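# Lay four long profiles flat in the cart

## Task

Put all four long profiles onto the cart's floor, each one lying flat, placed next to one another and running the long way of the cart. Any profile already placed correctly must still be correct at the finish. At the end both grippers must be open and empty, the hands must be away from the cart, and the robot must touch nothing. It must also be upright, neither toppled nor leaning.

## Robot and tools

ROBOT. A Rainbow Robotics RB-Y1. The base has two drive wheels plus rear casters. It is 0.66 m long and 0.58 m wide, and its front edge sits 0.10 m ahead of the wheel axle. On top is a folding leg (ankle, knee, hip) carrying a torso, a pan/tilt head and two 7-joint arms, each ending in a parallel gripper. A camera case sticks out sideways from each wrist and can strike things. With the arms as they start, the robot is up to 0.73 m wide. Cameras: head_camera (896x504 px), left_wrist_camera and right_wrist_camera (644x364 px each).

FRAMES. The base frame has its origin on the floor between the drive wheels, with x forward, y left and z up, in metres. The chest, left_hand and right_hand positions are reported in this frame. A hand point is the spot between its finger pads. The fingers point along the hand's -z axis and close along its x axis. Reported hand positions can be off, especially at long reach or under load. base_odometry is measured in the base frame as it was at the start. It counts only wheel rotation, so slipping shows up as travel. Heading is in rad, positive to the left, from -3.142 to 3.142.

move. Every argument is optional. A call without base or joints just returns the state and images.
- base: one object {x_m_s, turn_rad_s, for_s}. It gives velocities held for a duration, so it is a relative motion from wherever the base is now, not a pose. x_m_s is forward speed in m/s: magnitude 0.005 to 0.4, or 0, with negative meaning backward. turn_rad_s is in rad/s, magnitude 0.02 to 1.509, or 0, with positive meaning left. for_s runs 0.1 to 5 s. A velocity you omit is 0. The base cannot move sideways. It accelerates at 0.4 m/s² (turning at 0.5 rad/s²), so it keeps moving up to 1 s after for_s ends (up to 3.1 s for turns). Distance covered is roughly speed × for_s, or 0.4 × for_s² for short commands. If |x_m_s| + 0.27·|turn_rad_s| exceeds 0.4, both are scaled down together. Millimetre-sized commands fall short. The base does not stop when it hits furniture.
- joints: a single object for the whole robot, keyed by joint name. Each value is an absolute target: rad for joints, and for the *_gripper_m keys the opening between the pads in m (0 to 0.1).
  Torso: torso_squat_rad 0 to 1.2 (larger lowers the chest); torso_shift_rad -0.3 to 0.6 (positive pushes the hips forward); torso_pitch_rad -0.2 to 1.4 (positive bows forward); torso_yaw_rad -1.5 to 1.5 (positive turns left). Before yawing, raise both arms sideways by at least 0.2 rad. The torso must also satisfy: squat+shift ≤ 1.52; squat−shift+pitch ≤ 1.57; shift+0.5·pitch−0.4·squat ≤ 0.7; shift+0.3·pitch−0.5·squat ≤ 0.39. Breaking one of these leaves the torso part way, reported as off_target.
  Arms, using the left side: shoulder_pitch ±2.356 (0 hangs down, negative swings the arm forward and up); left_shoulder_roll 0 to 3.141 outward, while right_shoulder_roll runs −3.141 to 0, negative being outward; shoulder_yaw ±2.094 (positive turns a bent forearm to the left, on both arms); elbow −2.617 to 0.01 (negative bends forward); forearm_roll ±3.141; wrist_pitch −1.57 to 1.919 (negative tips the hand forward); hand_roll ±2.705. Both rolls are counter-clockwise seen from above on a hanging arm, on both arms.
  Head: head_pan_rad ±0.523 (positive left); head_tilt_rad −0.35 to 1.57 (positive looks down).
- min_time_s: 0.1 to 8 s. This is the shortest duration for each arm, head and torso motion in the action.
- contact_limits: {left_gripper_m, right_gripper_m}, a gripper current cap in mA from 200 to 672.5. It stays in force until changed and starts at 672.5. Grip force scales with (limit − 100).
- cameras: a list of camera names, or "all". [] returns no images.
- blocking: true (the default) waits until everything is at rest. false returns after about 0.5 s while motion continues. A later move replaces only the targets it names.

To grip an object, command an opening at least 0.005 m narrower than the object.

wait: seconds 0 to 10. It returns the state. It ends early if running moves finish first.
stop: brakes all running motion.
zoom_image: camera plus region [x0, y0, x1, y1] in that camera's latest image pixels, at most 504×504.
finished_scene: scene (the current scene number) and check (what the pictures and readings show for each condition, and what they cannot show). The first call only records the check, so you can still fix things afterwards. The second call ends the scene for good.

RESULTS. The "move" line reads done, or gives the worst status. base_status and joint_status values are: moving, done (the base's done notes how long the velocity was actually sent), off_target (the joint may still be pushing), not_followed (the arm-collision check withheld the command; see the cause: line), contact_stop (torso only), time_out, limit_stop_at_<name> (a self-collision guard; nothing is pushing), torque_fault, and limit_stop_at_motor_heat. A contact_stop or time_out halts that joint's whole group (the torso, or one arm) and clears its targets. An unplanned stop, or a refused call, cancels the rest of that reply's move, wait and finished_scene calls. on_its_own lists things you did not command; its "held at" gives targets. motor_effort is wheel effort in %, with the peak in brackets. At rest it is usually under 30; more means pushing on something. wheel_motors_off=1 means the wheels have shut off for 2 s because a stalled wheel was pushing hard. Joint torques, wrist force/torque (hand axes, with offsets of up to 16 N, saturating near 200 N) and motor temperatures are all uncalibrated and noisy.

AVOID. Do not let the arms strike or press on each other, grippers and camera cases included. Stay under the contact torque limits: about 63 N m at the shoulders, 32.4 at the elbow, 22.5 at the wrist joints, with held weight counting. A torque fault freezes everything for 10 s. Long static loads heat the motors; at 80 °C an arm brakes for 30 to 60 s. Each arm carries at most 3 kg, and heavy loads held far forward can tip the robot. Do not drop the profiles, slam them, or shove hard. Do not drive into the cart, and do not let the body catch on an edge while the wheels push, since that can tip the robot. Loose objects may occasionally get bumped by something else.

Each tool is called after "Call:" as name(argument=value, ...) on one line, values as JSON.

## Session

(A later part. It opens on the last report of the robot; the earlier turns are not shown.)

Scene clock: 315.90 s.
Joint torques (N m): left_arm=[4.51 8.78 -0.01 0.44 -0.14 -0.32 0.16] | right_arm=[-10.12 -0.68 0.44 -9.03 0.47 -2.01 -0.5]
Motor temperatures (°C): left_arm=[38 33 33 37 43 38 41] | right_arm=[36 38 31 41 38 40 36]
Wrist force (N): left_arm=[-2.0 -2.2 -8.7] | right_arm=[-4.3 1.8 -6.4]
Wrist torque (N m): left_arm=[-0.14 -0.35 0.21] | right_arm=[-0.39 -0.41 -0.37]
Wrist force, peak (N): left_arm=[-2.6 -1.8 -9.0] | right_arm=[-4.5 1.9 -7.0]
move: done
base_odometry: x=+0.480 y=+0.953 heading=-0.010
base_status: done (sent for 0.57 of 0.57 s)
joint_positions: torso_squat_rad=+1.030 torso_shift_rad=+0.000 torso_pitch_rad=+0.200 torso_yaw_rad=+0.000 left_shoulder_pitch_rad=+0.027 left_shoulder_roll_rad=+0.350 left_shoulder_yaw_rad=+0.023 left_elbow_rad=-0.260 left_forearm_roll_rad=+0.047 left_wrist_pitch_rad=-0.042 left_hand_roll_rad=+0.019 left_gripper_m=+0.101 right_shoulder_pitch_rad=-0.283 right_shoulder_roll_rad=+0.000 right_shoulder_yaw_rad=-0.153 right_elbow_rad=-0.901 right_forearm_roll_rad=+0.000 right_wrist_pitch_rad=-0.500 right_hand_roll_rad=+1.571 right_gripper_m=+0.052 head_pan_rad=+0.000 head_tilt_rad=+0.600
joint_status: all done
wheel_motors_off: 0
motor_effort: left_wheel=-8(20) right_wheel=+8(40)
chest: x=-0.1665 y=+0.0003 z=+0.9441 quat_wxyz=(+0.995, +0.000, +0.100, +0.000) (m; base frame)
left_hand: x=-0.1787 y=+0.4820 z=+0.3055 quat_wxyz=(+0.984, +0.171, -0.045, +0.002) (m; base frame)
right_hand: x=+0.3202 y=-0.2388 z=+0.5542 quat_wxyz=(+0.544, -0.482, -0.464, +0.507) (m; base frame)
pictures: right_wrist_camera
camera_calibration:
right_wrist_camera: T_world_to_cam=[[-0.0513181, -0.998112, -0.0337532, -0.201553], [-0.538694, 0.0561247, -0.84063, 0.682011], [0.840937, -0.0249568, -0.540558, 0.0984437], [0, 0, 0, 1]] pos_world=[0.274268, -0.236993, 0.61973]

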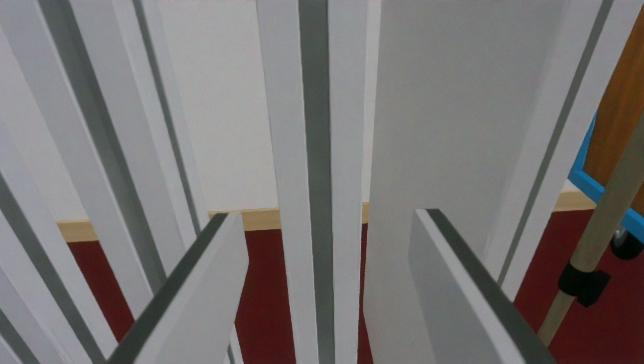

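Call:
move(base={"x_m_s":0.1,"for_s":0.54}, cameras=["right_wrist_camera","head_camera"])

Scene clock: 325.70 s.
Joint torques (N m): left_arm=[4.04 8.49 0.27 0.61 -0.11 -0.28 0.25] | right_arm=[-9.74 -1.38 0.3 -9 0.28 -1.98 -0.64]
Motor temperatures (°C): left_arm=[37 34 33 37 43 38 41] | right_arm=[36 38 31 41 38 40 36]
Wrist force (N): left_arm=[-1.8 -2.0 -8.8] | right_arm=[-4.4 1.7 -6.7]
Wrist torque (N m): left_arm=[-0.18 -0.32 0.20] | right_arm=[-0.36 -0.42 -0.37]
Wrist force, peak (N): left_arm=[-2.0 -2.1 -9.2] | right_arm=[-4.6 2.1 -6.9]
move: done
base_odometry: x=+0.533 y=+0.952 heading=-0.010
base_status: done (sent for 0.53 of 0.53 s)
joint_positions: torso_squat_rad=+1.030 torso_shift_rad=+0.000 torso_pitch_rad=+0.200 torso_yaw_rad=+0.000 left_shoulder_pitch_rad=+0.027 left_shoulder_roll_rad=+0.350 left_shoulder_yaw_rad=+0.023 left_elbow_rad=-0.260 left_forearm_roll_rad=+0.047 left_wrist_pitch_rad=-0.042 left_hand_roll_rad=+0.019 left_gripper_m=+0.101 right_shoulder_pitch_rad=-0.283 right_shoulder_roll_rad=+0.000 right_shoulder_yaw_rad=-0.153 right_elbow_rad=-0.901 right_forearm_roll_rad=+0.000 right_wrist_pitch_rad=-0.500 right_hand_roll_rad=+1.571 right_gripper_m=+0.052 head_pan_rad=+0.000 head_tilt_rad=+0.600
joint_status: not commanded
wheel_motors_off: 0
motor_effort: left_wheel=-9(25) right_wheel=+7(39)
chest: x=-0.1665 y=+0.0003 z=+0.9441 quat_wxyz=(+0.995, +0.000, +0.100, +0.000) (m; base frame)
left_hand: x=-0.1787 y=+0.4820 z=+0.3055 quat_wxyz=(+0.984, +0.171, -0.045, +0.002) (m; base frame)
right_hand: x=+0.3202 y=-0.2388 z=+0.5542 quat_wxyz=(+0.544, -0.482, -0.464, +0.507) (m; base frame)
pictures: head_camera, right_wrist_camera
camera_calibration:
head_camera: T_world_to_cam=[[-0.0581526, -0.998219, 0.0132772, -0.0152073], [-0.682046, 0.0300147, -0.730693, 0.814975], [0.728994, -0.0515474, -0.682577, 0.79321], [0, 0, 0, 1]] pos_world=[-0.0232791, 0.0012465, 1.13713]
right_wrist_camera: T_world_to_cam=[[-0.0513235, -0.998112, -0.0337501, -0.201556], [-0.53873, 0.0561261, -0.840607, 0.681992], [0.840914, -0.0249607, -0.540593, 0.0984631], [0, 0, 0, 1]] pos_world=[0.274266, -0.236995, 0.619713]

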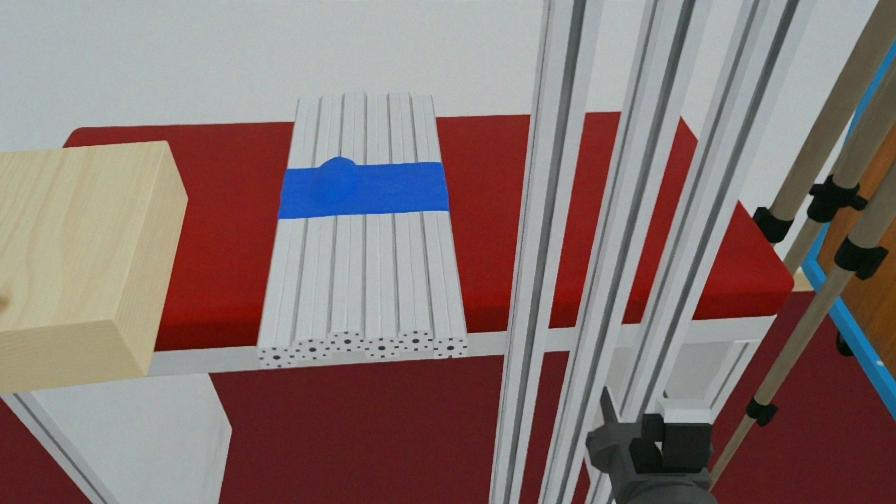

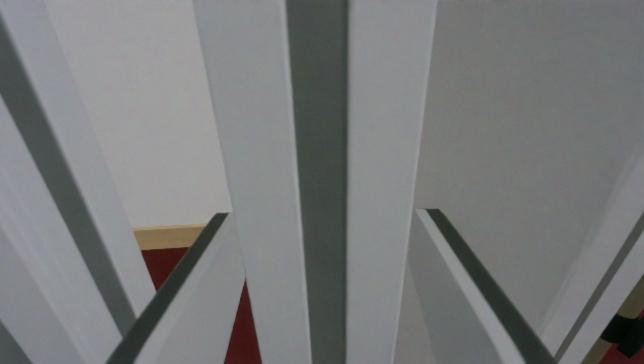

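Call:
move(joints={"right_gripper_m":0.02}, cameras=["right_wrist_camera"])

Call:
move(joints={"torso_squat_rad":0.88}, cameras=["right_wrist_camera"])

Scene clock: 330.33 s.
Joint torques (N m): left_arm=[4.02 8.01 0.55 0.29 -0.22 -0.13 0.28] | right_arm=[-10.37 -1.15 0.49 -9.03 0.51 -2.17 -0.19]
Motor temperatures (°C): left_arm=[37 34 33 37 43 38 41] | right_arm=[36 38 31 40 38 40 36]
Wrist force (N): left_arm=[-1.6 -2.0 -9.1] | right_arm=[-4.3 1.5 -6.1]
Wrist torque (N m): left_arm=[-0.18 -0.32 0.21] | right_arm=[-0.38 -0.43 -0.64]
Wrist force, peak (N): left_arm=[-1.9 -2.2 -9.2] | right_arm=[-5.2 2.1 -6.5]
move: off_target
base_odometry: x=+0.533 y=+0.952 heading=-0.010
base_status: not commanded
joint_positions: torso_squat_rad=+1.030 torso_shift_rad=+0.000 torso_pitch_rad=+0.200 torso_yaw_rad=+0.000 left_shoulder_pitch_rad=+0.027 left_shoulder_roll_rad=+0.350 left_shoulder_yaw_rad=+0.023 left_elbow_rad=-0.260 left_forearm_roll_rad=+0.047 left_wrist_pitch_rad=-0.042 left_hand_roll_rad=+0.019 left_gripper_m=+0.101 right_shoulder_pitch_rad=-0.283 right_shoulder_roll_rad=+0.000 right_shoulder_yaw_rad=-0.153 right_elbow_rad=-0.901 right_forearm_roll_rad=+0.000 right_wrist_pitch_rad=-0.500 right_hand_roll_rad=+1.571 right_gripper_m=+0.030 head_pan_rad=+0.000 head_tilt_rad=+0.600
joint_status: right_gripper_m off_target (ended at +0.030, target +0.020)
wheel_motors_off: 0
motor_effort: left_wheel=-9(10) right_wheel=+8(11)
chest: x=-0.1665 y=+0.0003 z=+0.9441 quat_wxyz=(+0.995, +0.000, +0.100, +0.000) (m; base frame)
left_hand: x=-0.1787 y=+0.4820 z=+0.3055 quat_wxyz=(+0.984, +0.171, -0.045, +0.002) (m; base frame)
right_hand: x=+0.3202 y=-0.2388 z=+0.5542 quat_wxyz=(+0.544, -0.482, -0.464, +0.507) (m; base frame)
pictures: right_wrist_camera
camera_calibration:
right_wrist_camera: T_world_to_cam=[[-0.051347, -0.998106, -0.0338827, -0.201453], [-0.538728, 0.0562504, -0.8406, 0.682012], [0.840914, -0.0249087, -0.540596, 0.0984789], [0, 0, 0, 1]] pos_world=[0.274263, -0.236982, 0.619711]

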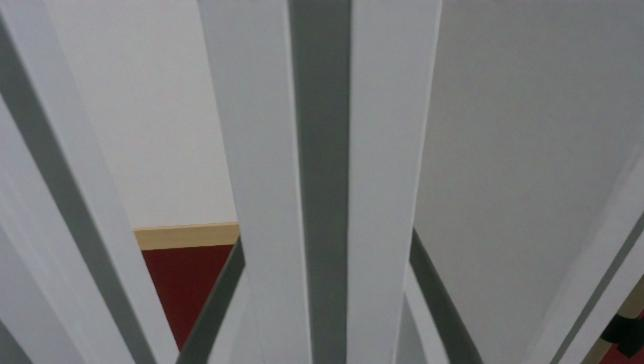

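Scene clock: 331.63 s.
Joint torques (N m): left_arm=[4.18 8.81 0.57 0.24 -0.01 0.05 0.24] | right_arm=[-14.26 -1.22 0.34 -12.97 0.49 -4.4 -0.46]
Motor temperatures (°C): left_arm=[37 34 33 37 43 38 41] | right_arm=[36 38 31 41 38 40 36]
Wrist force (N): left_arm=[-1.6 -1.7 -8.6] | right_arm=[-4.5 10.6 -7.4]
Wrist torque (N m): left_arm=[-0.19 -0.29 0.19] | right_arm=[-0.31 -0.44 -0.39]
Wrist force, peak (N): left_arm=[-1.7 -2.1 -9.5] | right_arm=[-4.7 12.1 -7.3]
move: done
base_odometry: x=+0.533 y=+0.952 heading=-0.010
base_status: not commanded
joint_positions: torso_squat_rad=+0.880 torso_shift_rad=+0.000 torso_pitch_rad=+0.200 torso_yaw_rad=+0.000 left_shoulder_pitch_rad=+0.027 left_shoulder_roll_rad=+0.350 left_shoulder_yaw_rad=+0.023 left_elbow_rad=-0.260 left_forearm_roll_rad=+0.047 left_wrist_pitch_rad=-0.042 left_hand_roll_rad=+0.019 left_gripper_m=+0.101 right_shoulder_pitch_rad=-0.282 right_shoulder_roll_rad=+0.000 right_shoulder_yaw_rad=-0.153 right_elbow_rad=-0.900 right_forearm_roll_rad=+0.000 right_wrist_pitch_rad=-0.499 right_hand_roll_rad=+1.571 right_gripper_m=+0.030 head_pan_rad=+0.000 head_tilt_rad=+0.600
joint_status: all done
wheel_motors_off: 0
motor_effort: left_wheel=-9(10) right_wheel=+9(11)
chest: x=-0.1663 y=+0.0003 z=+1.0297 quat_wxyz=(+0.995, +0.000, +0.100, +0.000) (m; base frame)
left_hand: x=-0.1788 y=+0.4820 z=+0.3911 quat_wxyz=(+0.984, +0.171, -0.044, +0.002) (m; base frame)
right_hand: x=+0.3196 y=-0.2390 z=+0.6386 quat_wxyz=(+0.544, -0.482, -0.463, +0.507) (m; base frame)
pictures: right_wrist_camera
camera_calibration:
right_wrist_camera: T_world_to_cam=[[-0.0517613, -0.998089, -0.033753, -0.19873], [-0.541192, 0.0564395, -0.839003, 0.752432], [0.839305, -0.0251611, -0.543079, 0.146679], [0, 0, 0, 1]] pos_world=[0.273815, -0.237127, 0.704244]

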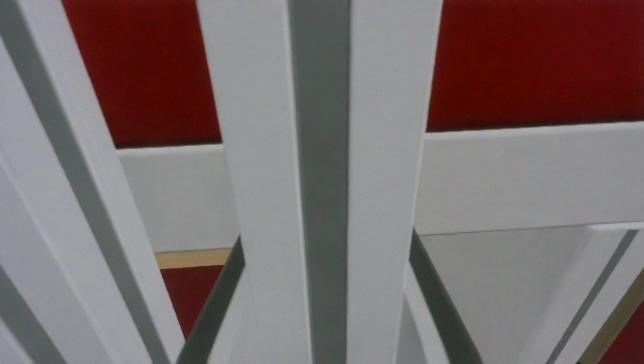

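Call:
move(base={"x_m_s":-0.3,"for_s":1.73}, cameras=[])

Call:
move(base={"turn_rad_s":-0.8,"for_s":1.976}, joints={"torso_squat_rad":0.6}, cameras=[])

Call:
move(base={"x_m_s":0.35,"for_s":3.64}, cameras=[])

Call:
move(base={"turn_rad_s":0.8,"for_s":1.911})

Scene clock: 343.37 s.
Joint torques (N m): left_arm=[3.19 8.51 0.16 0.33 0.12 -0.05 0.16] | right_arm=[-14.67 -1.75 0.4 -13.41 0.46 -4.58 -0.38]
Motor temperatures (°C): left_arm=[37 34 33 37 43 38 41] | right_arm=[36 38 31 41 38 40 36]
Wrist force (N): left_arm=[-1.5 -1.9 -9.0] | right_arm=[-4.5 10.9 -7.3]
Wrist torque (N m): left_arm=[-0.15 -0.27 0.17] | right_arm=[-0.05 -0.45 -0.37]
Wrist force, peak (N): left_arm=[-1.7 -2.2 -9.1] | right_arm=[-4.3 11.0 -8.5]
move: done
base_odometry: x=+0.013 y=+0.958 heading=-0.011
base_status: done (sent for 1.73 of 1.73 s)
joint_positions: torso_squat_rad=+0.880 torso_shift_rad=+0.000 torso_pitch_rad=+0.200 torso_yaw_rad=+0.000 left_shoulder_pitch_rad=+0.027 left_shoulder_roll_rad=+0.350 left_shoulder_yaw_rad=+0.023 left_elbow_rad=-0.260 left_forearm_roll_rad=+0.047 left_wrist_pitch_rad=-0.042 left_hand_roll_rad=+0.019 left_gripper_m=+0.101 right_shoulder_pitch_rad=-0.282 right_shoulder_roll_rad=+0.000 right_shoulder_yaw_rad=-0.153 right_elbow_rad=-0.900 right_forearm_roll_rad=+0.000 right_wrist_pitch_rad=-0.499 right_hand_roll_rad=+1.571 right_gripper_m=+0.030 head_pan_rad=+0.000 head_tilt_rad=+0.600
joint_status: not commanded
wheel_motors_off: 0
motor_effort: left_wheel=-12(35) right_wheel=+16(52)
chest: x=-0.1664 y=+0.0003 z=+1.0298 quat_wxyz=(+0.995, +0.000, +0.100, +0.000) (m; base frame)
left_hand: x=-0.1789 y=+0.4820 z=+0.3912 quat_wxyz=(+0.984, +0.171, -0.044, +0.002) (m; base frame)
right_hand: x=+0.3194 y=-0.2390 z=+0.6386 quat_wxyz=(+0.544, -0.482, -0.463, +0.507) (m; base frame)
pictures: none
No camera images: "cameras" was empty.

Scene clock: 347.27 s.
Joint torques (N m): left_arm=[3.44 8.84 0.53 0.24 0.04 -0.27 0.09] | right_arm=[-14.38 -1.16 0.18 -12.94 0.36 -4.4 -0.13]
Motor temperatures (°C): left_arm=[37 34 33 37 43 38 41] | right_arm=[36 38 31 41 38 41 36]
Wrist force (N): left_arm=[-1.5 -2.0 -8.8] | right_arm=[-4.1 10.9 -7.8]
Wrist torque (N m): left_arm=[-0.16 -0.24 0.20] | right_arm=[-0.36 -0.40 -0.40]
Wrist force, peak (N): left_arm=[-1.9 -1.6 -9.1] | right_arm=[-4.5 11.6 -7.6]
move: done
base_odometry: x=+0.013 y=+0.958 heading=-1.584
base_status: done (sent for 1.97 of 1.97 s)
joint_positions: torso_squat_rad=+0.600 torso_shift_rad=+0.000 torso_pitch_rad=+0.200 torso_yaw_rad=+0.000 left_shoulder_pitch_rad=+0.027 left_shoulder_roll_rad=+0.350 left_shoulder_yaw_rad=+0.023 left_elbow_rad=-0.260 left_forearm_roll_rad=+0.047 left_wrist_pitch_rad=-0.042 left_hand_roll_rad=+0.019 left_gripper_m=+0.101 right_shoulder_pitch_rad=-0.282 right_shoulder_roll_rad=+0.000 right_shoulder_yaw_rad=-0.153 right_elbow_rad=-0.900 right_forearm_roll_rad=+0.000 right_wrist_pitch_rad=-0.499 right_hand_roll_rad=+1.571 right_gripper_m=+0.030 head_pan_rad=+0.000 head_tilt_rad=+0.600
joint_status: all done
wheel_motors_off: 0
motor_effort: left_wheel=+14(52) right_wheel=+3(49)
chest: x=-0.1664 y=+0.0003 z=+1.1615 quat_wxyz=(+0.995, +0.000, +0.100, +0.000) (m; base frame)
left_hand: x=-0.1789 y=+0.4820 z=+0.5229 quat_wxyz=(+0.984, +0.171, -0.044, +0.002) (m; base frame)
right_hand: x=+0.3195 y=-0.2390 z=+0.7703 quat_wxyz=(+0.544, -0.482, -0.463, +0.507) (m; base frame)
pictures: none
No camera images: "cameras" was empty.

Scene clock: 352.20 s.
Joint torques (N m): left_arm=[4.44 9.73 0.48 0.35 0.02 -0.01 0.33] | right_arm=[-13.41 -1.14 -0.18 -13.08 0.3 -4.33 -0.3]
Motor temperatures (°C): left_arm=[36 34 33 37 43 38 41] | right_arm=[36 38 31 41 38 41 36]
Wrist force (N): left_arm=[-1.3 -1.7 -8.7] | right_arm=[-4.4 10.6 -7.4]
Wrist torque (N m): left_arm=[-0.20 -0.24 0.19] | right_arm=[-0.43 -0.43 -0.38]
Wrist force, peak (N): left_arm=[-1.4 -1.8 -9.1] | right_arm=[-4.2 11.1 -8.7]
move: done
base_odometry: x=-0.004 y=-0.314 heading=-1.584
base_status: done (sent for 3.63 of 3.63 s)
joint_positions: torso_squat_rad=+0.600 torso_shift_rad=+0.000 torso_pitch_rad=+0.200 torso_yaw_rad=+0.000 left_shoulder_pitch_rad=+0.027 left_shoulder_roll_rad=+0.350 left_shoulder_yaw_rad=+0.023 left_elbow_rad=-0.260 left_forearm_roll_rad=+0.047 left_wrist_pitch_rad=-0.042 left_hand_roll_rad=+0.019 left_gripper_m=+0.101 right_shoulder_pitch_rad=-0.282 right_shoulder_roll_rad=+0.000 right_shoulder_yaw_rad=-0.153 right_elbow_rad=-0.900 right_forearm_roll_rad=+0.000 right_wrist_pitch_rad=-0.499 right_hand_roll_rad=+1.571 right_gripper_m=+0.030 head_pan_rad=+0.000 head_tilt_rad=+0.600
joint_status: not commanded
wheel_motors_off: 0
motor_effort: left_wheel=+2(48) right_wheel=-6(48)
chest: x=-0.1663 y=+0.0003 z=+1.1615 quat_wxyz=(+0.995, +0.000, +0.100, +0.000) (m; base frame)
left_hand: x=-0.1787 y=+0.4820 z=+0.5229 quat_wxyz=(+0.984, +0.171, -0.044, +0.002) (m; base frame)
right_hand: x=+0.3196 y=-0.2389 z=+0.7704 quat_wxyz=(+0.544, -0.482, -0.463, +0.507) (m; base frame)
pictures: none
No camera images: "cameras" was empty.

Scene clock: 356.03 s.
Joint torques (N m): left_arm=[3.74 8.66 0.4 0.31 -0.23 -0.1 0.31] | right_arm=[-13.87 -1.51 0.21 -13.48 0.38 -4.55 -0.17]
Motor temperatures (°C): left_arm=[36 34 33 37 43 38 41] | right_arm=[36 38 31 42 38 41 36]
Wrist force (N): left_arm=[-1.3 -1.5 -8.6] | right_arm=[-4.2 10.5 -7.8]
Wrist torque (N m): left_arm=[-0.23 -0.25 0.20] | right_arm=[-0.34 -0.42 -0.33]
Wrist force, peak (N): left_arm=[-1.7 -1.7 -9.1] | right_arm=[-4.7 11.1 -8.0]
move: done
base_odometry: x=-0.004 y=-0.314 heading=-0.064
base_status: done (sent for 1.9 of 1.9 s)
joint_positions: torso_squat_rad=+0.600 torso_shift_rad=+0.000 torso_pitch_rad=+0.200 torso_yaw_rad=+0.000 left_shoulder_pitch_rad=+0.027 left_shoulder_roll_rad=+0.350 left_shoulder_yaw_rad=+0.023 left_elbow_rad=-0.260 left_forearm_roll_rad=+0.047 left_wrist_pitch_rad=-0.042 left_hand_roll_rad=+0.019 left_gripper_m=+0.101 right_shoulder_pitch_rad=-0.282 right_shoulder_roll_rad=+0.000 right_shoulder_yaw_rad=-0.153 right_elbow_rad=-0.900 right_forearm_roll_rad=+0.000 right_wrist_pitch_rad=-0.499 right_hand_roll_rad=+1.571 right_gripper_m=+0.030 head_pan_rad=+0.000 head_tilt_rad=+0.600
joint_status: not commanded
wheel_motors_off: 0
motor_effort: left_wheel=+4(44) right_wheel=+14(44)
chest: x=-0.1663 y=+0.0003 z=+1.1615 quat_wxyz=(+0.995, +0.000, +0.100, +0.000) (m; base frame)
left_hand: x=-0.1788 y=+0.4820 z=+0.5229 quat_wxyz=(+0.984, +0.171, -0.044, +0.002) (m; base frame)
right_hand: x=+0.3196 y=-0.2389 z=+0.7704 quat_wxyz=(+0.544, -0.482, -0.463, +0.507) (m; base frame)
pictures: head_camera, left_wrist_camera, right_wrist_camera
camera_calibration:
head_camera: T_world_to_cam=[[-0.0581533, -0.99822, 0.0132182, -0.0180312], [-0.6823, 0.0300762, -0.730453, 0.973589], [0.728756, -0.0514971, -0.682835, 0.941705], [0, 0, 0, 1]] pos_world=[-0.0230413, 0.00121401, 1.35443]
left_wrist_camera: T_world_to_cam=[[0.991893, -0.00286837, 0.127044, 0.111703], [-0.0220365, -0.988481, 0.149732, 0.426147], [0.125151, -0.151318, -0.980531, 0.68689], [0, 0, 0, 1]] pos_world=[-0.187372, 0.525497, 0.595518]
right_wrist_camera: T_world_to_cam=[[-0.0517547, -0.998086, -0.0338627, -0.194182], [-0.541154, 0.056527, -0.839022, 0.863012], [0.83933, -0.0250984, -0.543043, 0.218195], [0, 0, 0, 1]] pos_world=[0.273834, -0.237118, 0.835999]

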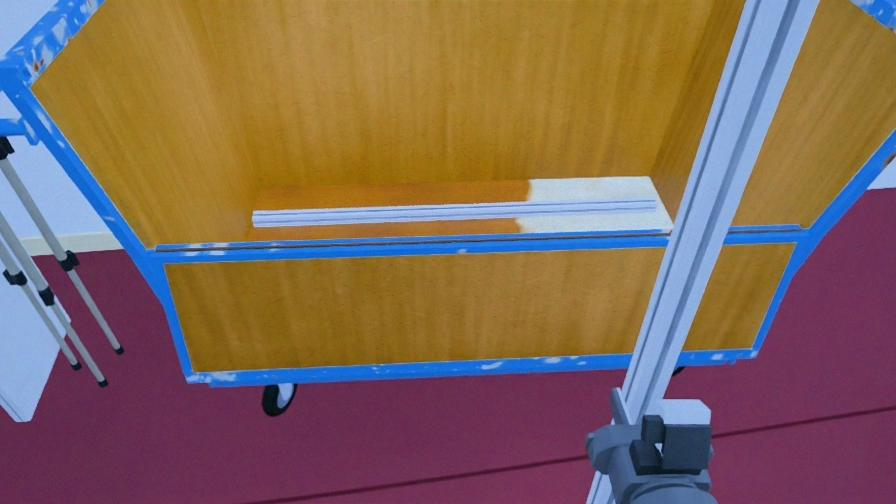

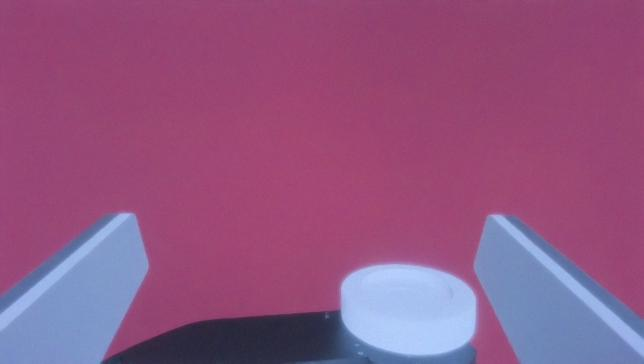

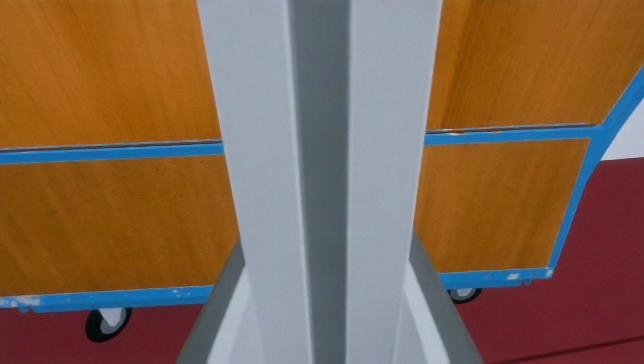

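Call:
move(joints={"torso_squat_rad":0.4,"torso_shift_rad":0.2,"torso_pitch_rad":0.7,"right_hand_roll_rad":0}, min_time_s=3, cameras=[])

Call:
move(joints={"right_shoulder_pitch_rad":-0.603,"right_shoulder_roll_rad":-0.02,"right_shoulder_yaw_rad":-0.1,"right_elbow_rad":-2.094,"right_wrist_pitch_rad":1.85,"right_hand_roll_rad":-0.15,"head_pan_rad":0.35,"head_tilt_rad":0.3}, min_time_s=2.5)

Scene clock: 366.40 s.
Joint torques (N m): left_arm=[16.42 6.16 0.95 4.95 -0.07 0.96 0.31] | right_arm=[-0.54 -0.22 -0.25 -8.22 0.47 -3.9 -0.37]
Motor temperatures (°C): left_arm=[36 34 33 37 43 38 41] | right_arm=[36 38 31 42 38 41 36]
Wrist force (N): left_arm=[1.5 -1.6 -8.3] | right_arm=[-17.3 -4.2 -14.7]
Wrist torque (N m): left_arm=[-0.25 -0.09 0.20] | right_arm=[-0.03 -0.66 -0.34]
Wrist force, peak (N): left_arm=[-1.1 -2.0 -9.4] | right_arm=[-17.6 -3.8 -15.0]
move: done
base_odometry: x=-0.004 y=-0.314 heading=-0.064
base_status: not commanded
joint_positions: torso_squat_rad=+0.400 torso_shift_rad=+0.200 torso_pitch_rad=+0.700 torso_yaw_rad=+0.000 left_shoulder_pitch_rad=+0.027 left_shoulder_roll_rad=+0.350 left_shoulder_yaw_rad=+0.023 left_elbow_rad=-0.260 left_forearm_roll_rad=+0.047 left_wrist_pitch_rad=-0.042 left_hand_roll_rad=+0.019 left_gripper_m=+0.101 right_shoulder_pitch_rad=-0.282 right_shoulder_roll_rad=+0.000 right_shoulder_yaw_rad=-0.153 right_elbow_rad=-0.900 right_forearm_roll_rad=+0.000 right_wrist_pitch_rad=-0.499 right_hand_roll_rad=+0.000 right_gripper_m=+0.030 head_pan_rad=+0.000 head_tilt_rad=+0.600
joint_status: all done
wheel_motors_off: 0
motor_effort: left_wheel=+2(5) right_wheel=+17(19)
chest: x=+0.0995 y=+0.0003 z=+1.1490 quat_wxyz=(+0.939, +0.000, +0.343, +0.000) (m; base frame)
left_hand: x=-0.2174 y=+0.4820 z=+0.5945 quat_wxyz=(+0.965, +0.167, +0.200, -0.040) (m; base frame)
right_hand: x=+0.3388 y=-0.2389 z=+0.5730 quat_wxyz=(+0.886, -0.019, -0.463, -0.022) (m; base frame)
pictures: none
No camera images: "cameras" was empty.

Scene clock: 369.20 s.
Joint torques (N m): left_arm=[16.26 6.87 0.24 4.82 -0.07 0.7 0.37] | right_arm=[-9.65 -0.83 1.36 -11.88 0.11 -0.67 -0.25]
Motor temperatures (°C): left_arm=[36 34 33 37 43 38 41] | right_arm=[36 38 31 42 38 41 36]
Wrist force (N): left_arm=[1.5 -1.5 -8.2] | right_arm=[-6.3 -5.8 -21.6]
Wrist torque (N m): left_arm=[-0.23 -0.09 0.18] | right_arm=[-0.03 -0.47 -0.39]
Wrist force, peak (N): left_arm=[1.7 -1.1 -9.0] | right_arm=[-20.1 -5.3 -13.2]
move: done
base_odometry: x=-0.004 y=-0.314 heading=-0.064
base_status: not commanded
joint_positions: torso_squat_rad=+0.400 torso_shift_rad=+0.200 torso_pitch_rad=+0.700 torso_yaw_rad=+0.000 left_shoulder_pitch_rad=+0.027 left_shoulder_roll_rad=+0.350 left_shoulder_yaw_rad=+0.023 left_elbow_rad=-0.260 left_forearm_roll_rad=+0.047 left_wrist_pitch_rad=-0.042 left_hand_roll_rad=+0.019 left_gripper_m=+0.101 right_shoulder_pitch_rad=-0.603 right_shoulder_roll_rad=-0.020 right_shoulder_yaw_rad=-0.100 right_elbow_rad=-2.093 right_forearm_roll_rad=+0.000 right_wrist_pitch_rad=+1.850 right_hand_roll_rad=-0.150 right_gripper_m=+0.030 head_pan_rad=+0.350 head_tilt_rad=+0.300
joint_status: all done
wheel_motors_off: 0
motor_effort: left_wheel=+2(3) right_wheel=+16(20)
chest: x=+0.0995 y=+0.0003 z=+1.1490 quat_wxyz=(+0.939, +0.000, +0.343, +0.000) (m; base frame)
left_hand: x=-0.2174 y=+0.4820 z=+0.5945 quat_wxyz=(+0.965, +0.167, +0.200, -0.040) (m; base frame)
right_hand: x=+0.4177 y=-0.1742 z=+0.7735 quat_wxyz=(+0.998, +0.031, -0.053, -0.031) (m; base frame)
pictures: head_camera, left_wrist_camera, right_wrist_camera
camera_calibration:
head_camera: T_world_to_cam=[[0.210098, -0.957347, -0.198359, 0.209853], [-0.81023, -0.0569457, -0.583339, 1.00678], [0.547162, 0.283275, -0.787635, 0.821211], [0, 0, 0, 1]] pos_world=[0.322297, 0.0256057, 1.27573]
left_wrist_camera: T_world_to_cam=[[0.931465, -0.0029382, -0.363818, 0.419599], [0.0523466, -0.988481, 0.142003, 0.435349], [-0.360045, -0.151316, -0.920582, 0.620795], [0, 0, 0, 1]] pos_world=[-0.190117, 0.525503, 0.66233]
right_wrist_camera: T_world_to_cam=[[-0.990352, 0.0842625, -0.110016, 0.515146], [0.0171432, 0.862293, 0.506119, -0.218181], [0.137513, 0.499349, -0.855418, 0.765253], [0, 0, 0, 1]] pos_world=[0.408684, -0.2374, 0.821711]

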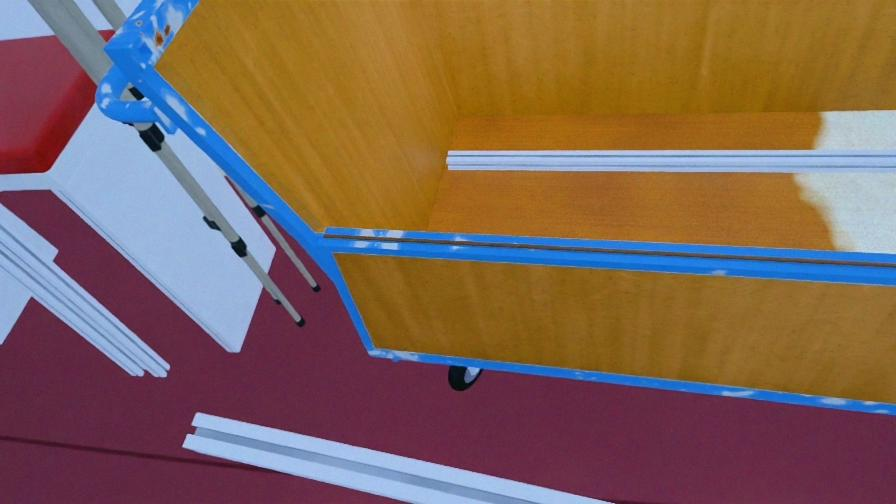

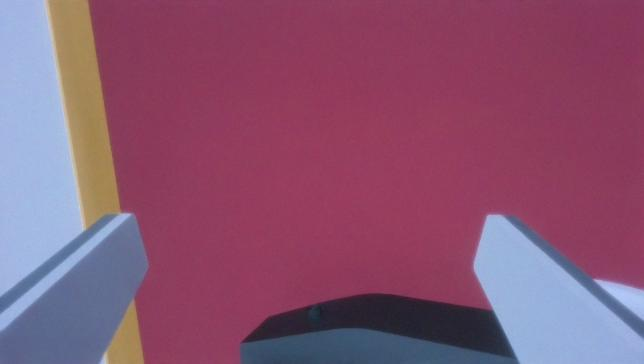

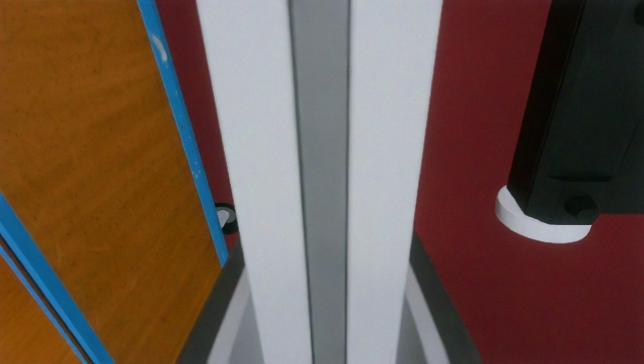

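Call:
move(base={"x_m_s":0.3,"for_s":1.53}, joints={"right_hand_roll_rad":-0.235}, cameras=["head_camera"])

Call:
move(joints={"torso_squat_rad":0.8,"torso_shift_rad":0.4,"torso_pitch_rad":1.05,"right_shoulder_pitch_rad":-0.953,"right_shoulder_roll_rad":-0.175,"right_shoulder_yaw_rad":-0.13,"right_elbow_rad":-2.094,"right_wrist_pitch_rad":1.85}, min_time_s=3, cameras=["head_camera"])

Scene clock: 377.63 s.
Joint torques (N m): left_arm=[17.23 7.11 0.78 5.24 0.09 0.68 0.02] | right_arm=[-9.25 -1.24 0.84 -11.92 0.09 -0.38 0.03]
Motor temperatures (°C): left_arm=[37 34 33 37 43 38 41] | right_arm=[36 38 31 42 38 41 36]
Wrist force (N): left_arm=[1.5 -1.5 -8.4] | right_arm=[-6.3 -5.6 -21.8]
Wrist torque (N m): left_arm=[-0.26 -0.09 0.19] | right_arm=[-0.05 -0.49 -0.37]
Wrist force, peak (N): left_arm=[1.4 -1.7 -8.8] | right_arm=[-7.5 -5.3 -21.8]
move: done
base_odometry: x=+0.455 y=-0.343 heading=-0.064
base_status: done (sent for 1.53 of 1.53 s)
joint_positions: torso_squat_rad=+0.400 torso_shift_rad=+0.200 torso_pitch_rad=+0.700 torso_yaw_rad=+0.000 left_shoulder_pitch_rad=+0.027 left_shoulder_roll_rad=+0.350 left_shoulder_yaw_rad=+0.023 left_elbow_rad=-0.260 left_forearm_roll_rad=+0.047 left_wrist_pitch_rad=-0.042 left_hand_roll_rad=+0.019 left_gripper_m=+0.101 right_shoulder_pitch_rad=-0.603 right_shoulder_roll_rad=-0.020 right_shoulder_yaw_rad=-0.100 right_elbow_rad=-2.093 right_forearm_roll_rad=+0.000 right_wrist_pitch_rad=+1.850 right_hand_roll_rad=-0.235 right_gripper_m=+0.030 head_pan_rad=+0.350 head_tilt_rad=+0.300
joint_status: all done
wheel_motors_off: 0
motor_effort: left_wheel=+0(35) right_wheel=-5(41)
chest: x=+0.0996 y=+0.0003 z=+1.1490 quat_wxyz=(+0.939, +0.000, +0.343, +0.000) (m; base frame)
left_hand: x=-0.2173 y=+0.4820 z=+0.5945 quat_wxyz=(+0.965, +0.167, +0.200, -0.040) (m; base frame)
right_hand: x=+0.4178 y=-0.1742 z=+0.7733 quat_wxyz=(+0.995, +0.033, -0.052, -0.074) (m; base frame)
pictures: head_camera
camera_calibration:
head_camera: T_world_to_cam=[[0.210061, -0.957344, -0.19841, 0.209885], [-0.810351, -0.0569453, -0.583171, 1.00666], [0.546997, 0.283283, -0.787747, 0.821267], [0, 0, 0, 1]] pos_world=[0.322427, 0.0256061, 1.27565]

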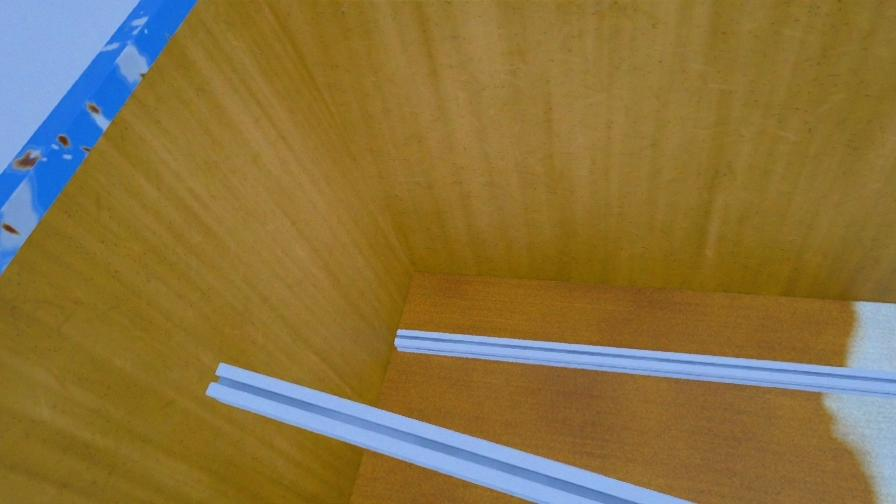

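Scene clock: 380.93 s.
Joint torques (N m): left_arm=[23.09 4.2 0.44 7.29 -0.09 1.5 0.31] | right_arm=[-10.74 -5.92 -0.77 -9.29 0.28 -0.55 -0.19]
Motor temperatures (°C): left_arm=[37 34 33 37 43 38 41] | right_arm=[36 38 31 42 38 41 36]
Wrist force (N): left_arm=[3.1 -1.0 -7.8] | right_arm=[-6.7 -4.6 -21.3]
Wrist torque (N m): left_arm=[-0.26 -0.02 0.17] | right_arm=[-0.03 -0.47 -0.33]
Wrist force, peak (N): left_arm=[4.0 -1.3 -8.1] | right_arm=[-7.2 -5.1 -23.0]
move: done
base_odometry: x=+0.455 y=-0.343 heading=-0.064
base_status: not commanded
joint_positions: torso_squat_rad=+0.800 torso_shift_rad=+0.399 torso_pitch_rad=+1.048 torso_yaw_rad=-0.001 left_shoulder_pitch_rad=+0.027 left_shoulder_roll_rad=+0.350 left_shoulder_yaw_rad=+0.023 left_elbow_rad=-0.260 left_forearm_roll_rad=+0.047 left_wrist_pitch_rad=-0.042 left_hand_roll_rad=+0.019 left_gripper_m=+0.101 right_shoulder_pitch_rad=-0.952 right_shoulder_roll_rad=-0.174 right_shoulder_yaw_rad=-0.130 right_elbow_rad=-2.094 right_forearm_roll_rad=+0.000 right_wrist_pitch_rad=+1.850 right_hand_roll_rad=-0.235 right_gripper_m=+0.030 head_pan_rad=+0.350 head_tilt_rad=+0.300
joint_status: all done
wheel_motors_off: 0
motor_effort: left_wheel=+5(5) right_wheel=+3(6)
chest: x=+0.2296 y=+0.0005 z=+0.8843 quat_wxyz=(+0.866, -0.001, +0.500, +0.000) (m; base frame)
left_hand: x=-0.2572 y=+0.4819 z=+0.4705 quat_wxyz=(+0.915, +0.157, +0.364, -0.069) (m; base frame)
right_hand: x=+0.5707 y=-0.1831 z=+0.4901 quat_wxyz=(+0.997, +0.005, -0.062, -0.039) (m; base frame)
pictures: head_camera
camera_calibration:
head_camera: T_world_to_cam=[[0.12982, -0.957576, -0.257284, 0.200765], [-0.960543, -0.0570839, -0.272212, 0.71712], [0.245977, 0.282471, -0.927203, 0.734075], [0, 0, 0, 1]] pos_world=[0.482196, 0.0258284, 0.927499]

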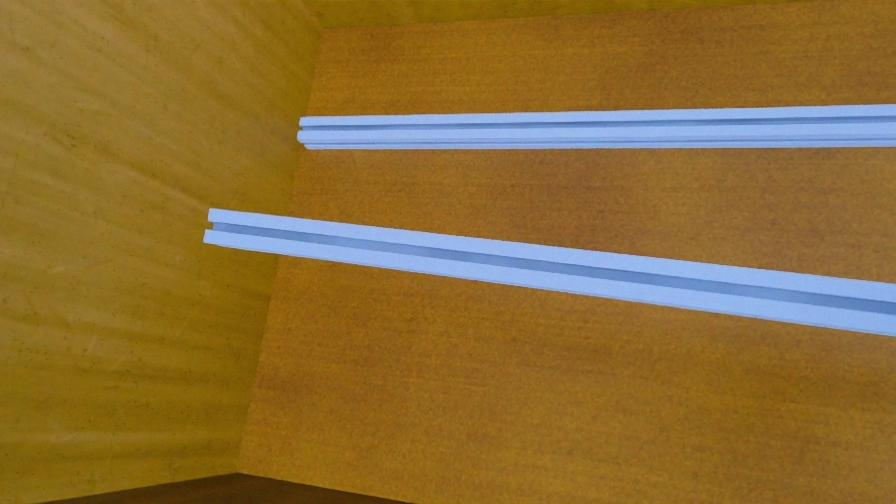

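Call:
move(base={"x_m_s":0.1,"for_s":0.5}, joints={"torso_squat_rad":0.73,"torso_shift_rad":0.4,"torso_pitch_rad":1.15,"right_shoulder_pitch_rad":-1.4,"right_shoulder_roll_rad":-0.23,"right_elbow_rad":-1.37,"right_wrist_pitch_rad":1.65,"right_hand_roll_rad":-0.22}, min_time_s=3, cameras=["head_camera"])

Call:
move(joints={"head_pan_rad":-0.5}, cameras=["head_camera","right_wrist_camera"])

Scene clock: 392.17 s.
Joint torques (N m): left_arm=[25.47 4.28 0.52 7.9 -0.01 1.32 0.35] | right_arm=[-17.3 -4.15 -0.41 -11.32 0.33 0.01 0.14]
Motor temperatures (°C): left_arm=[38 33 33 38 43 38 41] | right_arm=[36 38 31 42 38 40 36]
Wrist force (N): left_arm=[3.4 -0.8 -7.0] | right_arm=[-3.7 -4.1 -21.6]
Wrist torque (N m): left_arm=[-0.28 -0.03 0.16] | right_arm=[-0.07 -0.42 -0.34]
Wrist force, peak (N): left_arm=[3.2 -1.6 -8.0] | right_arm=[-7.1 -5.2 -23.1]
move: done
base_odometry: x=+0.505 y=-0.346 heading=-0.064
base_status: done (sent for 0.5 of 0.5 s)
joint_positions: torso_squat_rad=+0.730 torso_shift_rad=+0.400 torso_pitch_rad=+1.150 torso_yaw_rad=+0.000 left_shoulder_pitch_rad=+0.027 left_shoulder_roll_rad=+0.350 left_shoulder_yaw_rad=+0.023 left_elbow_rad=-0.260 left_forearm_roll_rad=+0.047 left_wrist_pitch_rad=-0.042 left_hand_roll_rad=+0.019 left_gripper_m=+0.101 right_shoulder_pitch_rad=-1.399 right_shoulder_roll_rad=-0.230 right_shoulder_yaw_rad=-0.130 right_elbow_rad=-1.370 right_forearm_roll_rad=+0.000 right_wrist_pitch_rad=+1.650 right_hand_roll_rad=-0.220 right_gripper_m=+0.030 head_pan_rad=+0.350 head_tilt_rad=+0.300
joint_status: all done
wheel_motors_off: 0
motor_effort: left_wheel=-3(35) right_wheel=-1(51)
chest: x=+0.2577 y=+0.0003 z=+0.8872 quat_wxyz=(+0.839, +0.000, +0.544, +0.000) (m; base frame)
left_hand: x=-0.2688 y=+0.4820 z=+0.5256 quat_wxyz=(+0.896, +0.153, +0.411, -0.077) (m; base frame)
right_hand: x=+0.6579 y=-0.1434 z=+0.4028 quat_wxyz=(+1.000, -0.004, +0.028, +0.001) (m; base frame)
pictures: head_camera
camera_calibration:
head_camera: T_world_to_cam=[[0.102848, -0.9574, -0.269828, 0.215782], [-0.983313, -0.0569354, -0.172783, 0.662573], [0.15006, 0.283096, -0.94728, 0.772429], [0, 0, 0, 1]] pos_world=[0.513413, 0.025642, 0.904412]

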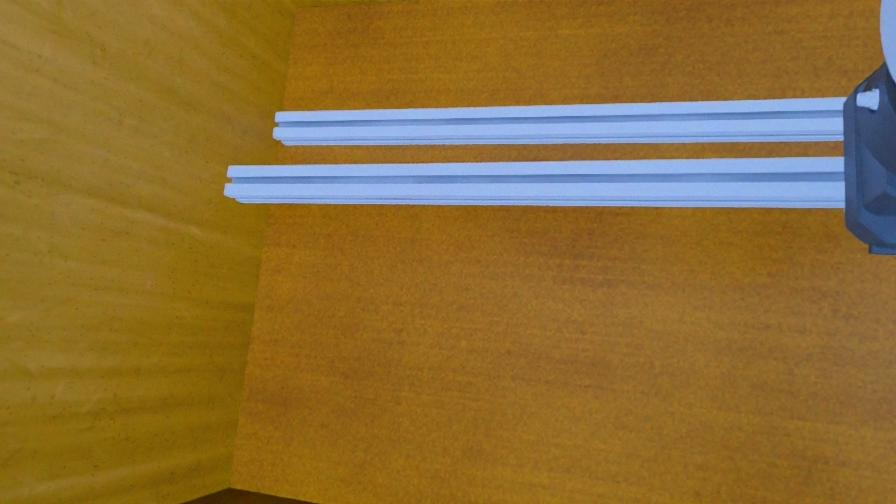

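Scene clock: 393.40 s.
Joint torques (N m): left_arm=[25.34 3.01 0.02 8.19 -0.29 1.5 0.12] | right_arm=[-17.3 -3.93 -0.58 -11.12 0.39 0.24 0]
Motor temperatures (°C): left_arm=[38 33 33 38 43 38 41] | right_arm=[36 38 31 42 38 40 36]
Wrist force (N): left_arm=[3.5 -1.2 -7.1] | right_arm=[-3.9 -4.4 -21.5]
Wrist torque (N m): left_arm=[-0.23 0.01 0.17] | right_arm=[-0.03 -0.44 -0.34]
Wrist force, peak (N): left_arm=[3.3 -1.0 -7.7] | right_arm=[-3.9 -4.4 -22.0]
move: done
base_odometry: x=+0.505 y=-0.346 heading=-0.064
base_status: not commanded
joint_positions: torso_squat_rad=+0.730 torso_shift_rad=+0.400 torso_pitch_rad=+1.150 torso_yaw_rad=+0.000 left_shoulder_pitch_rad=+0.027 left_shoulder_roll_rad=+0.350 left_shoulder_yaw_rad=+0.023 left_elbow_rad=-0.260 left_forearm_roll_rad=+0.047 left_wrist_pitch_rad=-0.042 left_hand_roll_rad=+0.019 left_gripper_m=+0.101 right_shoulder_pitch_rad=-1.399 right_shoulder_roll_rad=-0.230 right_shoulder_yaw_rad=-0.130 right_elbow_rad=-1.370 right_forearm_roll_rad=+0.000 right_wrist_pitch_rad=+1.650 right_hand_roll_rad=-0.220 right_gripper_m=+0.030 head_pan_rad=-0.500 head_tilt_rad=+0.300
joint_status: all done
wheel_motors_off: 0
motor_effort: left_wheel=-3(4) right_wheel=-1(5)
chest: x=+0.2577 y=+0.0003 z=+0.8872 quat_wxyz=(+0.839, +0.000, +0.544, +0.000) (m; base frame)
left_hand: x=-0.2688 y=+0.4820 z=+0.5256 quat_wxyz=(+0.896, +0.153, +0.411, -0.077) (m; base frame)
right_hand: x=+0.6579 y=-0.1434 z=+0.4028 quat_wxyz=(+1.000, -0.004, +0.028, +0.001) (m; base frame)
pictures: head_camera, right_wrist_camera
camera_calibration:
head_camera: T_world_to_cam=[[-0.230845, -0.848544, 0.476114, -0.342096], [-0.966864, 0.145224, -0.209964, 0.690356], [0.10902, -0.508806, -0.85395, 0.702713], [0, 0, 0, 1]] pos_world=[0.511899, -0.0329956, 0.907909]
right_wrist_camera: T_world_to_cam=[[-0.998699, 0.0164577, 0.0482686, 0.641624], [0.0361328, 0.896284, 0.442007, -0.0430854], [-0.0359879, 0.443176, -0.895712, 0.52206], [0, 0, 0, 1]] pos_world=[0.661133, -0.203307, 0.455689]

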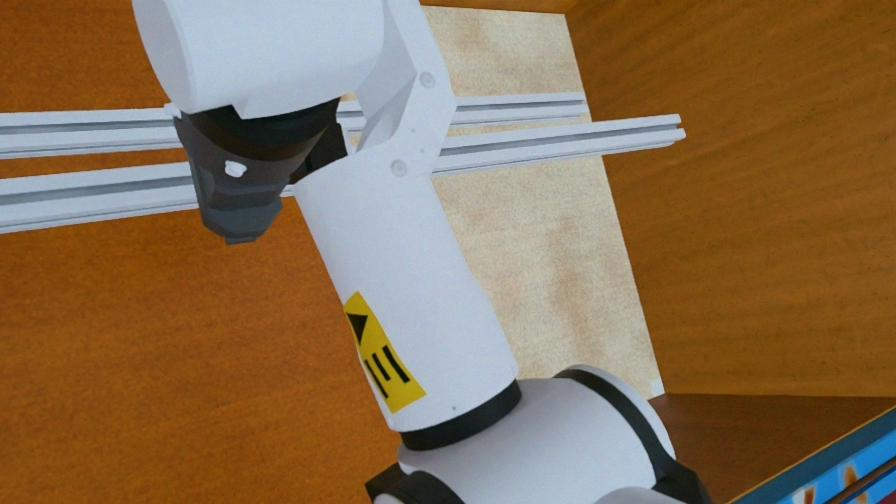

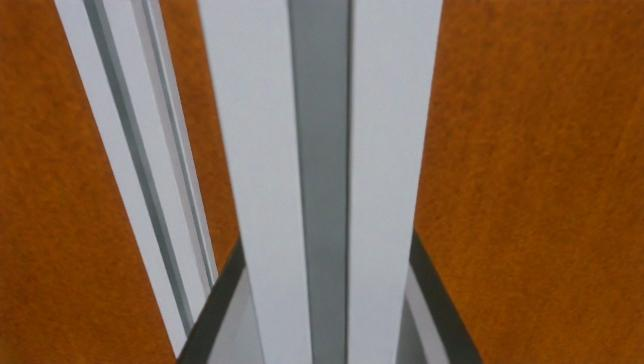

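Call:
move(joints={"right_hand_roll_rad":-0.277}, min_time_s=1, cameras=["head_camera"])

Call:
move(base={"turn_rad_s":0.06,"for_s":0.7}, cameras=["head_camera"])

Call:
move(joints={"head_pan_rad":0.35}, cameras=["head_camera","right_wrist_camera"])

Scene clock: 405.03 s.
Joint torques (N m): left_arm=[26 4 0.23 8.16 -0.25 1.45 0.16] | right_arm=[-17.11 -4.26 -0.31 -11.33 0.38 0.22 -0.44]
Motor temperatures (°C): left_arm=[39 33 33 38 43 38 41] | right_arm=[36 38 31 42 38 40 36]
Wrist force (N): left_arm=[3.8 -0.9 -7.4] | right_arm=[-3.8 -4.4 -21.9]
Wrist torque (N m): left_arm=[-0.25 0.02 0.15] | right_arm=[-0.01 -0.43 -0.33]
Wrist force, peak (N): left_arm=[3.7 -0.9 -7.7] | right_arm=[-3.8 -4.4 -21.9]
move: done
base_odometry: x=+0.505 y=-0.346 heading=-0.064
base_status: not commanded
joint_positions: torso_squat_rad=+0.730 torso_shift_rad=+0.400 torso_pitch_rad=+1.150 torso_yaw_rad=+0.000 left_shoulder_pitch_rad=+0.027 left_shoulder_roll_rad=+0.350 left_shoulder_yaw_rad=+0.023 left_elbow_rad=-0.260 left_forearm_roll_rad=+0.047 left_wrist_pitch_rad=-0.042 left_hand_roll_rad=+0.019 left_gripper_m=+0.101 right_shoulder_pitch_rad=-1.399 right_shoulder_roll_rad=-0.230 right_shoulder_yaw_rad=-0.130 right_elbow_rad=-1.370 right_forearm_roll_rad=+0.000 right_wrist_pitch_rad=+1.650 right_hand_roll_rad=-0.277 right_gripper_m=+0.030 head_pan_rad=-0.500 head_tilt_rad=+0.300
joint_status: all done
wheel_motors_off: 0
motor_effort: left_wheel=-3(4) right_wheel=-3(5)
chest: x=+0.2577 y=+0.0003 z=+0.8872 quat_wxyz=(+0.839, +0.000, +0.544, +0.000) (m; base frame)
left_hand: x=-0.2688 y=+0.4820 z=+0.5256 quat_wxyz=(+0.896, +0.153, +0.411, -0.077) (m; base frame)
right_hand: x=+0.6579 y=-0.1434 z=+0.4028 quat_wxyz=(+0.999, -0.005, +0.027, -0.028) (m; base frame)
pictures: head_camera
camera_calibration:
head_camera: T_world_to_cam=[[-0.230845, -0.848544, 0.476113, -0.342096], [-0.966864, 0.145225, -0.209964, 0.690356], [0.10902, -0.508806, -0.85395, 0.702713], [0, 0, 0, 1]] pos_world=[0.511899, -0.0329957, 0.907909]

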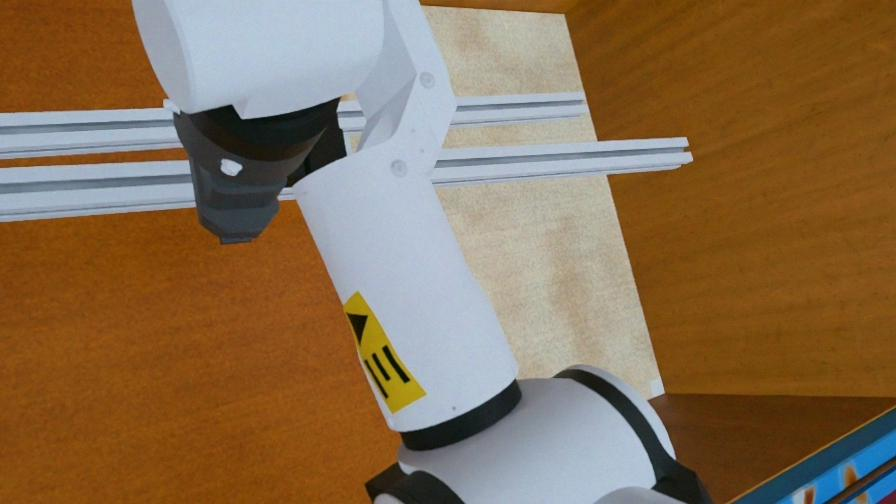

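Scene clock: 406.20 s.
Joint torques (N m): left_arm=[25.96 3.36 -0.08 8.05 0.01 1.48 0.21] | right_arm=[-17.07 -3.12 0.34 -11.61 0.33 0.19 -0.52]
Motor temperatures (°C): left_arm=[39 33 33 38 43 38 41] | right_arm=[36 38 31 42 38 40 36]
Wrist force (N): left_arm=[3.4 -1.1 -6.9] | right_arm=[-3.6 -4.2 -21.6]
Wrist torque (N m): left_arm=[-0.27 -0.01 0.16] | right_arm=[-0.01 -0.42 -0.36]
Wrist force, peak (N): left_arm=[3.5 -1.0 -7.6] | right_arm=[-3.9 -5.3 -21.7]
move: done
base_odometry: x=+0.505 y=-0.346 heading=-0.023
base_status: done (sent for 0.7 of 0.7 s)
joint_positions: torso_squat_rad=+0.730 torso_shift_rad=+0.400 torso_pitch_rad=+1.150 torso_yaw_rad=+0.000 left_shoulder_pitch_rad=+0.027 left_shoulder_roll_rad=+0.350 left_shoulder_yaw_rad=+0.023 left_elbow_rad=-0.260 left_forearm_roll_rad=+0.047 left_wrist_pitch_rad=-0.042 left_hand_roll_rad=+0.019 left_gripper_m=+0.101 right_shoulder_pitch_rad=-1.399 right_shoulder_roll_rad=-0.230 right_shoulder_yaw_rad=-0.130 right_elbow_rad=-1.370 right_forearm_roll_rad=+0.000 right_wrist_pitch_rad=+1.650 right_hand_roll_rad=-0.277 right_gripper_m=+0.030 head_pan_rad=-0.500 head_tilt_rad=+0.300
joint_status: not commanded
wheel_motors_off: 0
motor_effort: left_wheel=-10(28) right_wheel=+10(32)
chest: x=+0.2577 y=+0.0003 z=+0.8872 quat_wxyz=(+0.839, +0.000, +0.544, +0.000) (m; base frame)
left_hand: x=-0.2688 y=+0.4820 z=+0.5257 quat_wxyz=(+0.896, +0.153, +0.411, -0.077) (m; base frame)
right_hand: x=+0.6579 y=-0.1435 z=+0.4028 quat_wxyz=(+0.999, -0.005, +0.027, -0.028) (m; base frame)
pictures: head_camera
camera_calibration:
head_camera: T_world_to_cam=[[-0.230867, -0.848577, 0.476043, -0.342061], [-0.96686, 0.145269, -0.209948, 0.690345], [0.109003, -0.508737, -0.853993, 0.702738], [0, 0, 0, 1]] pos_world=[0.511896, -0.0330414, 0.907906]

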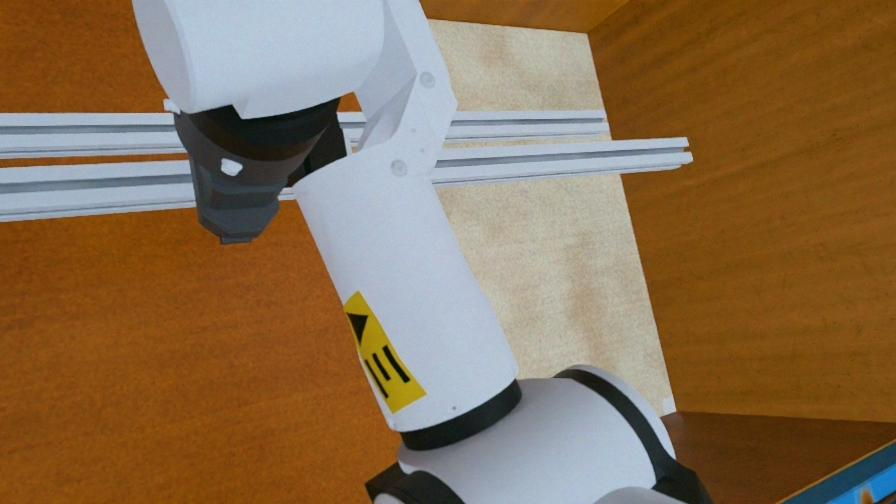

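Scene clock: 407.43 s.
Joint torques (N m): left_arm=[25.66 3.55 0.14 8.38 -0.14 1.72 0.28] | right_arm=[-16.87 -3.26 -0.43 -11.49 0.35 0.08 -0.48]
Motor temperatures (°C): left_arm=[39 33 33 38 43 38 41] | right_arm=[36 38 31 42 38 40 36]
Wrist force (N): left_arm=[3.2 -0.8 -7.3] | right_arm=[-3.9 -4.0 -21.7]
Wrist torque (N m): left_arm=[-0.29 -0.03 0.17] | right_arm=[-0.06 -0.45 -0.30]
Wrist force, peak (N): left_arm=[3.8 -0.7 -7.6] | right_arm=[-3.9 -4.3 -21.9]
move: done
base_odometry: x=+0.505 y=-0.346 heading=-0.023
base_status: not commanded
joint_positions: torso_squat_rad=+0.730 torso_shift_rad=+0.400 torso_pitch_rad=+1.150 torso_yaw_rad=+0.000 left_shoulder_pitch_rad=+0.027 left_shoulder_roll_rad=+0.350 left_shoulder_yaw_rad=+0.023 left_elbow_rad=-0.260 left_forearm_roll_rad=+0.047 left_wrist_pitch_rad=-0.042 left_hand_roll_rad=+0.019 left_gripper_m=+0.101 right_shoulder_pitch_rad=-1.399 right_shoulder_roll_rad=-0.230 right_shoulder_yaw_rad=-0.130 right_elbow_rad=-1.370 right_forearm_roll_rad=+0.000 right_wrist_pitch_rad=+1.650 right_hand_roll_rad=-0.277 right_gripper_m=+0.030 head_pan_rad=+0.350 head_tilt_rad=+0.300
joint_status: all done
wheel_motors_off: 0
motor_effort: left_wheel=-10(11) right_wheel=+9(10)
chest: x=+0.2577 y=+0.0003 z=+0.8872 quat_wxyz=(+0.839, +0.000, +0.544, +0.000) (m; base frame)
left_hand: x=-0.2688 y=+0.4820 z=+0.5257 quat_wxyz=(+0.896, +0.153, +0.411, -0.077) (m; base frame)
right_hand: x=+0.6579 y=-0.1435 z=+0.4028 quat_wxyz=(+0.999, -0.005, +0.027, -0.028) (m; base frame)
pictures: head_camera, right_wrist_camera
camera_calibration:
head_camera: T_world_to_cam=[[0.102812, -0.957386, -0.269892, 0.215814], [-0.983315, -0.0568878, -0.172785, 0.662568], [0.150069, 0.283153, -0.947261, 0.772424], [0, 0, 0, 1]] pos_world=[0.513408, 0.025595, 0.904416]
right_wrist_camera: T_world_to_cam=[[-0.996164, 0.0734068, 0.047639, 0.648421], [0.0868948, 0.894188, 0.439178, -0.0755396], [-0.0103596, 0.441633, -0.897136, 0.505604], [0, 0, 0, 1]] pos_world=[0.657736, -0.203344, 0.455881]

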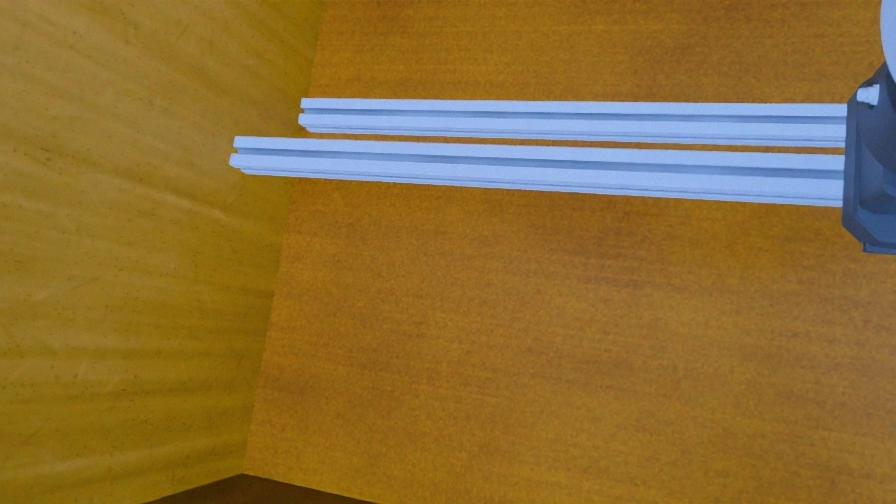

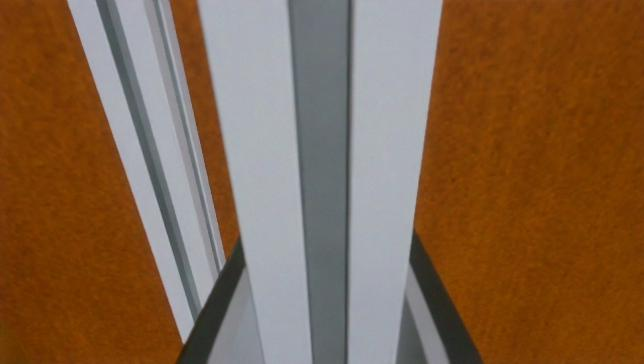

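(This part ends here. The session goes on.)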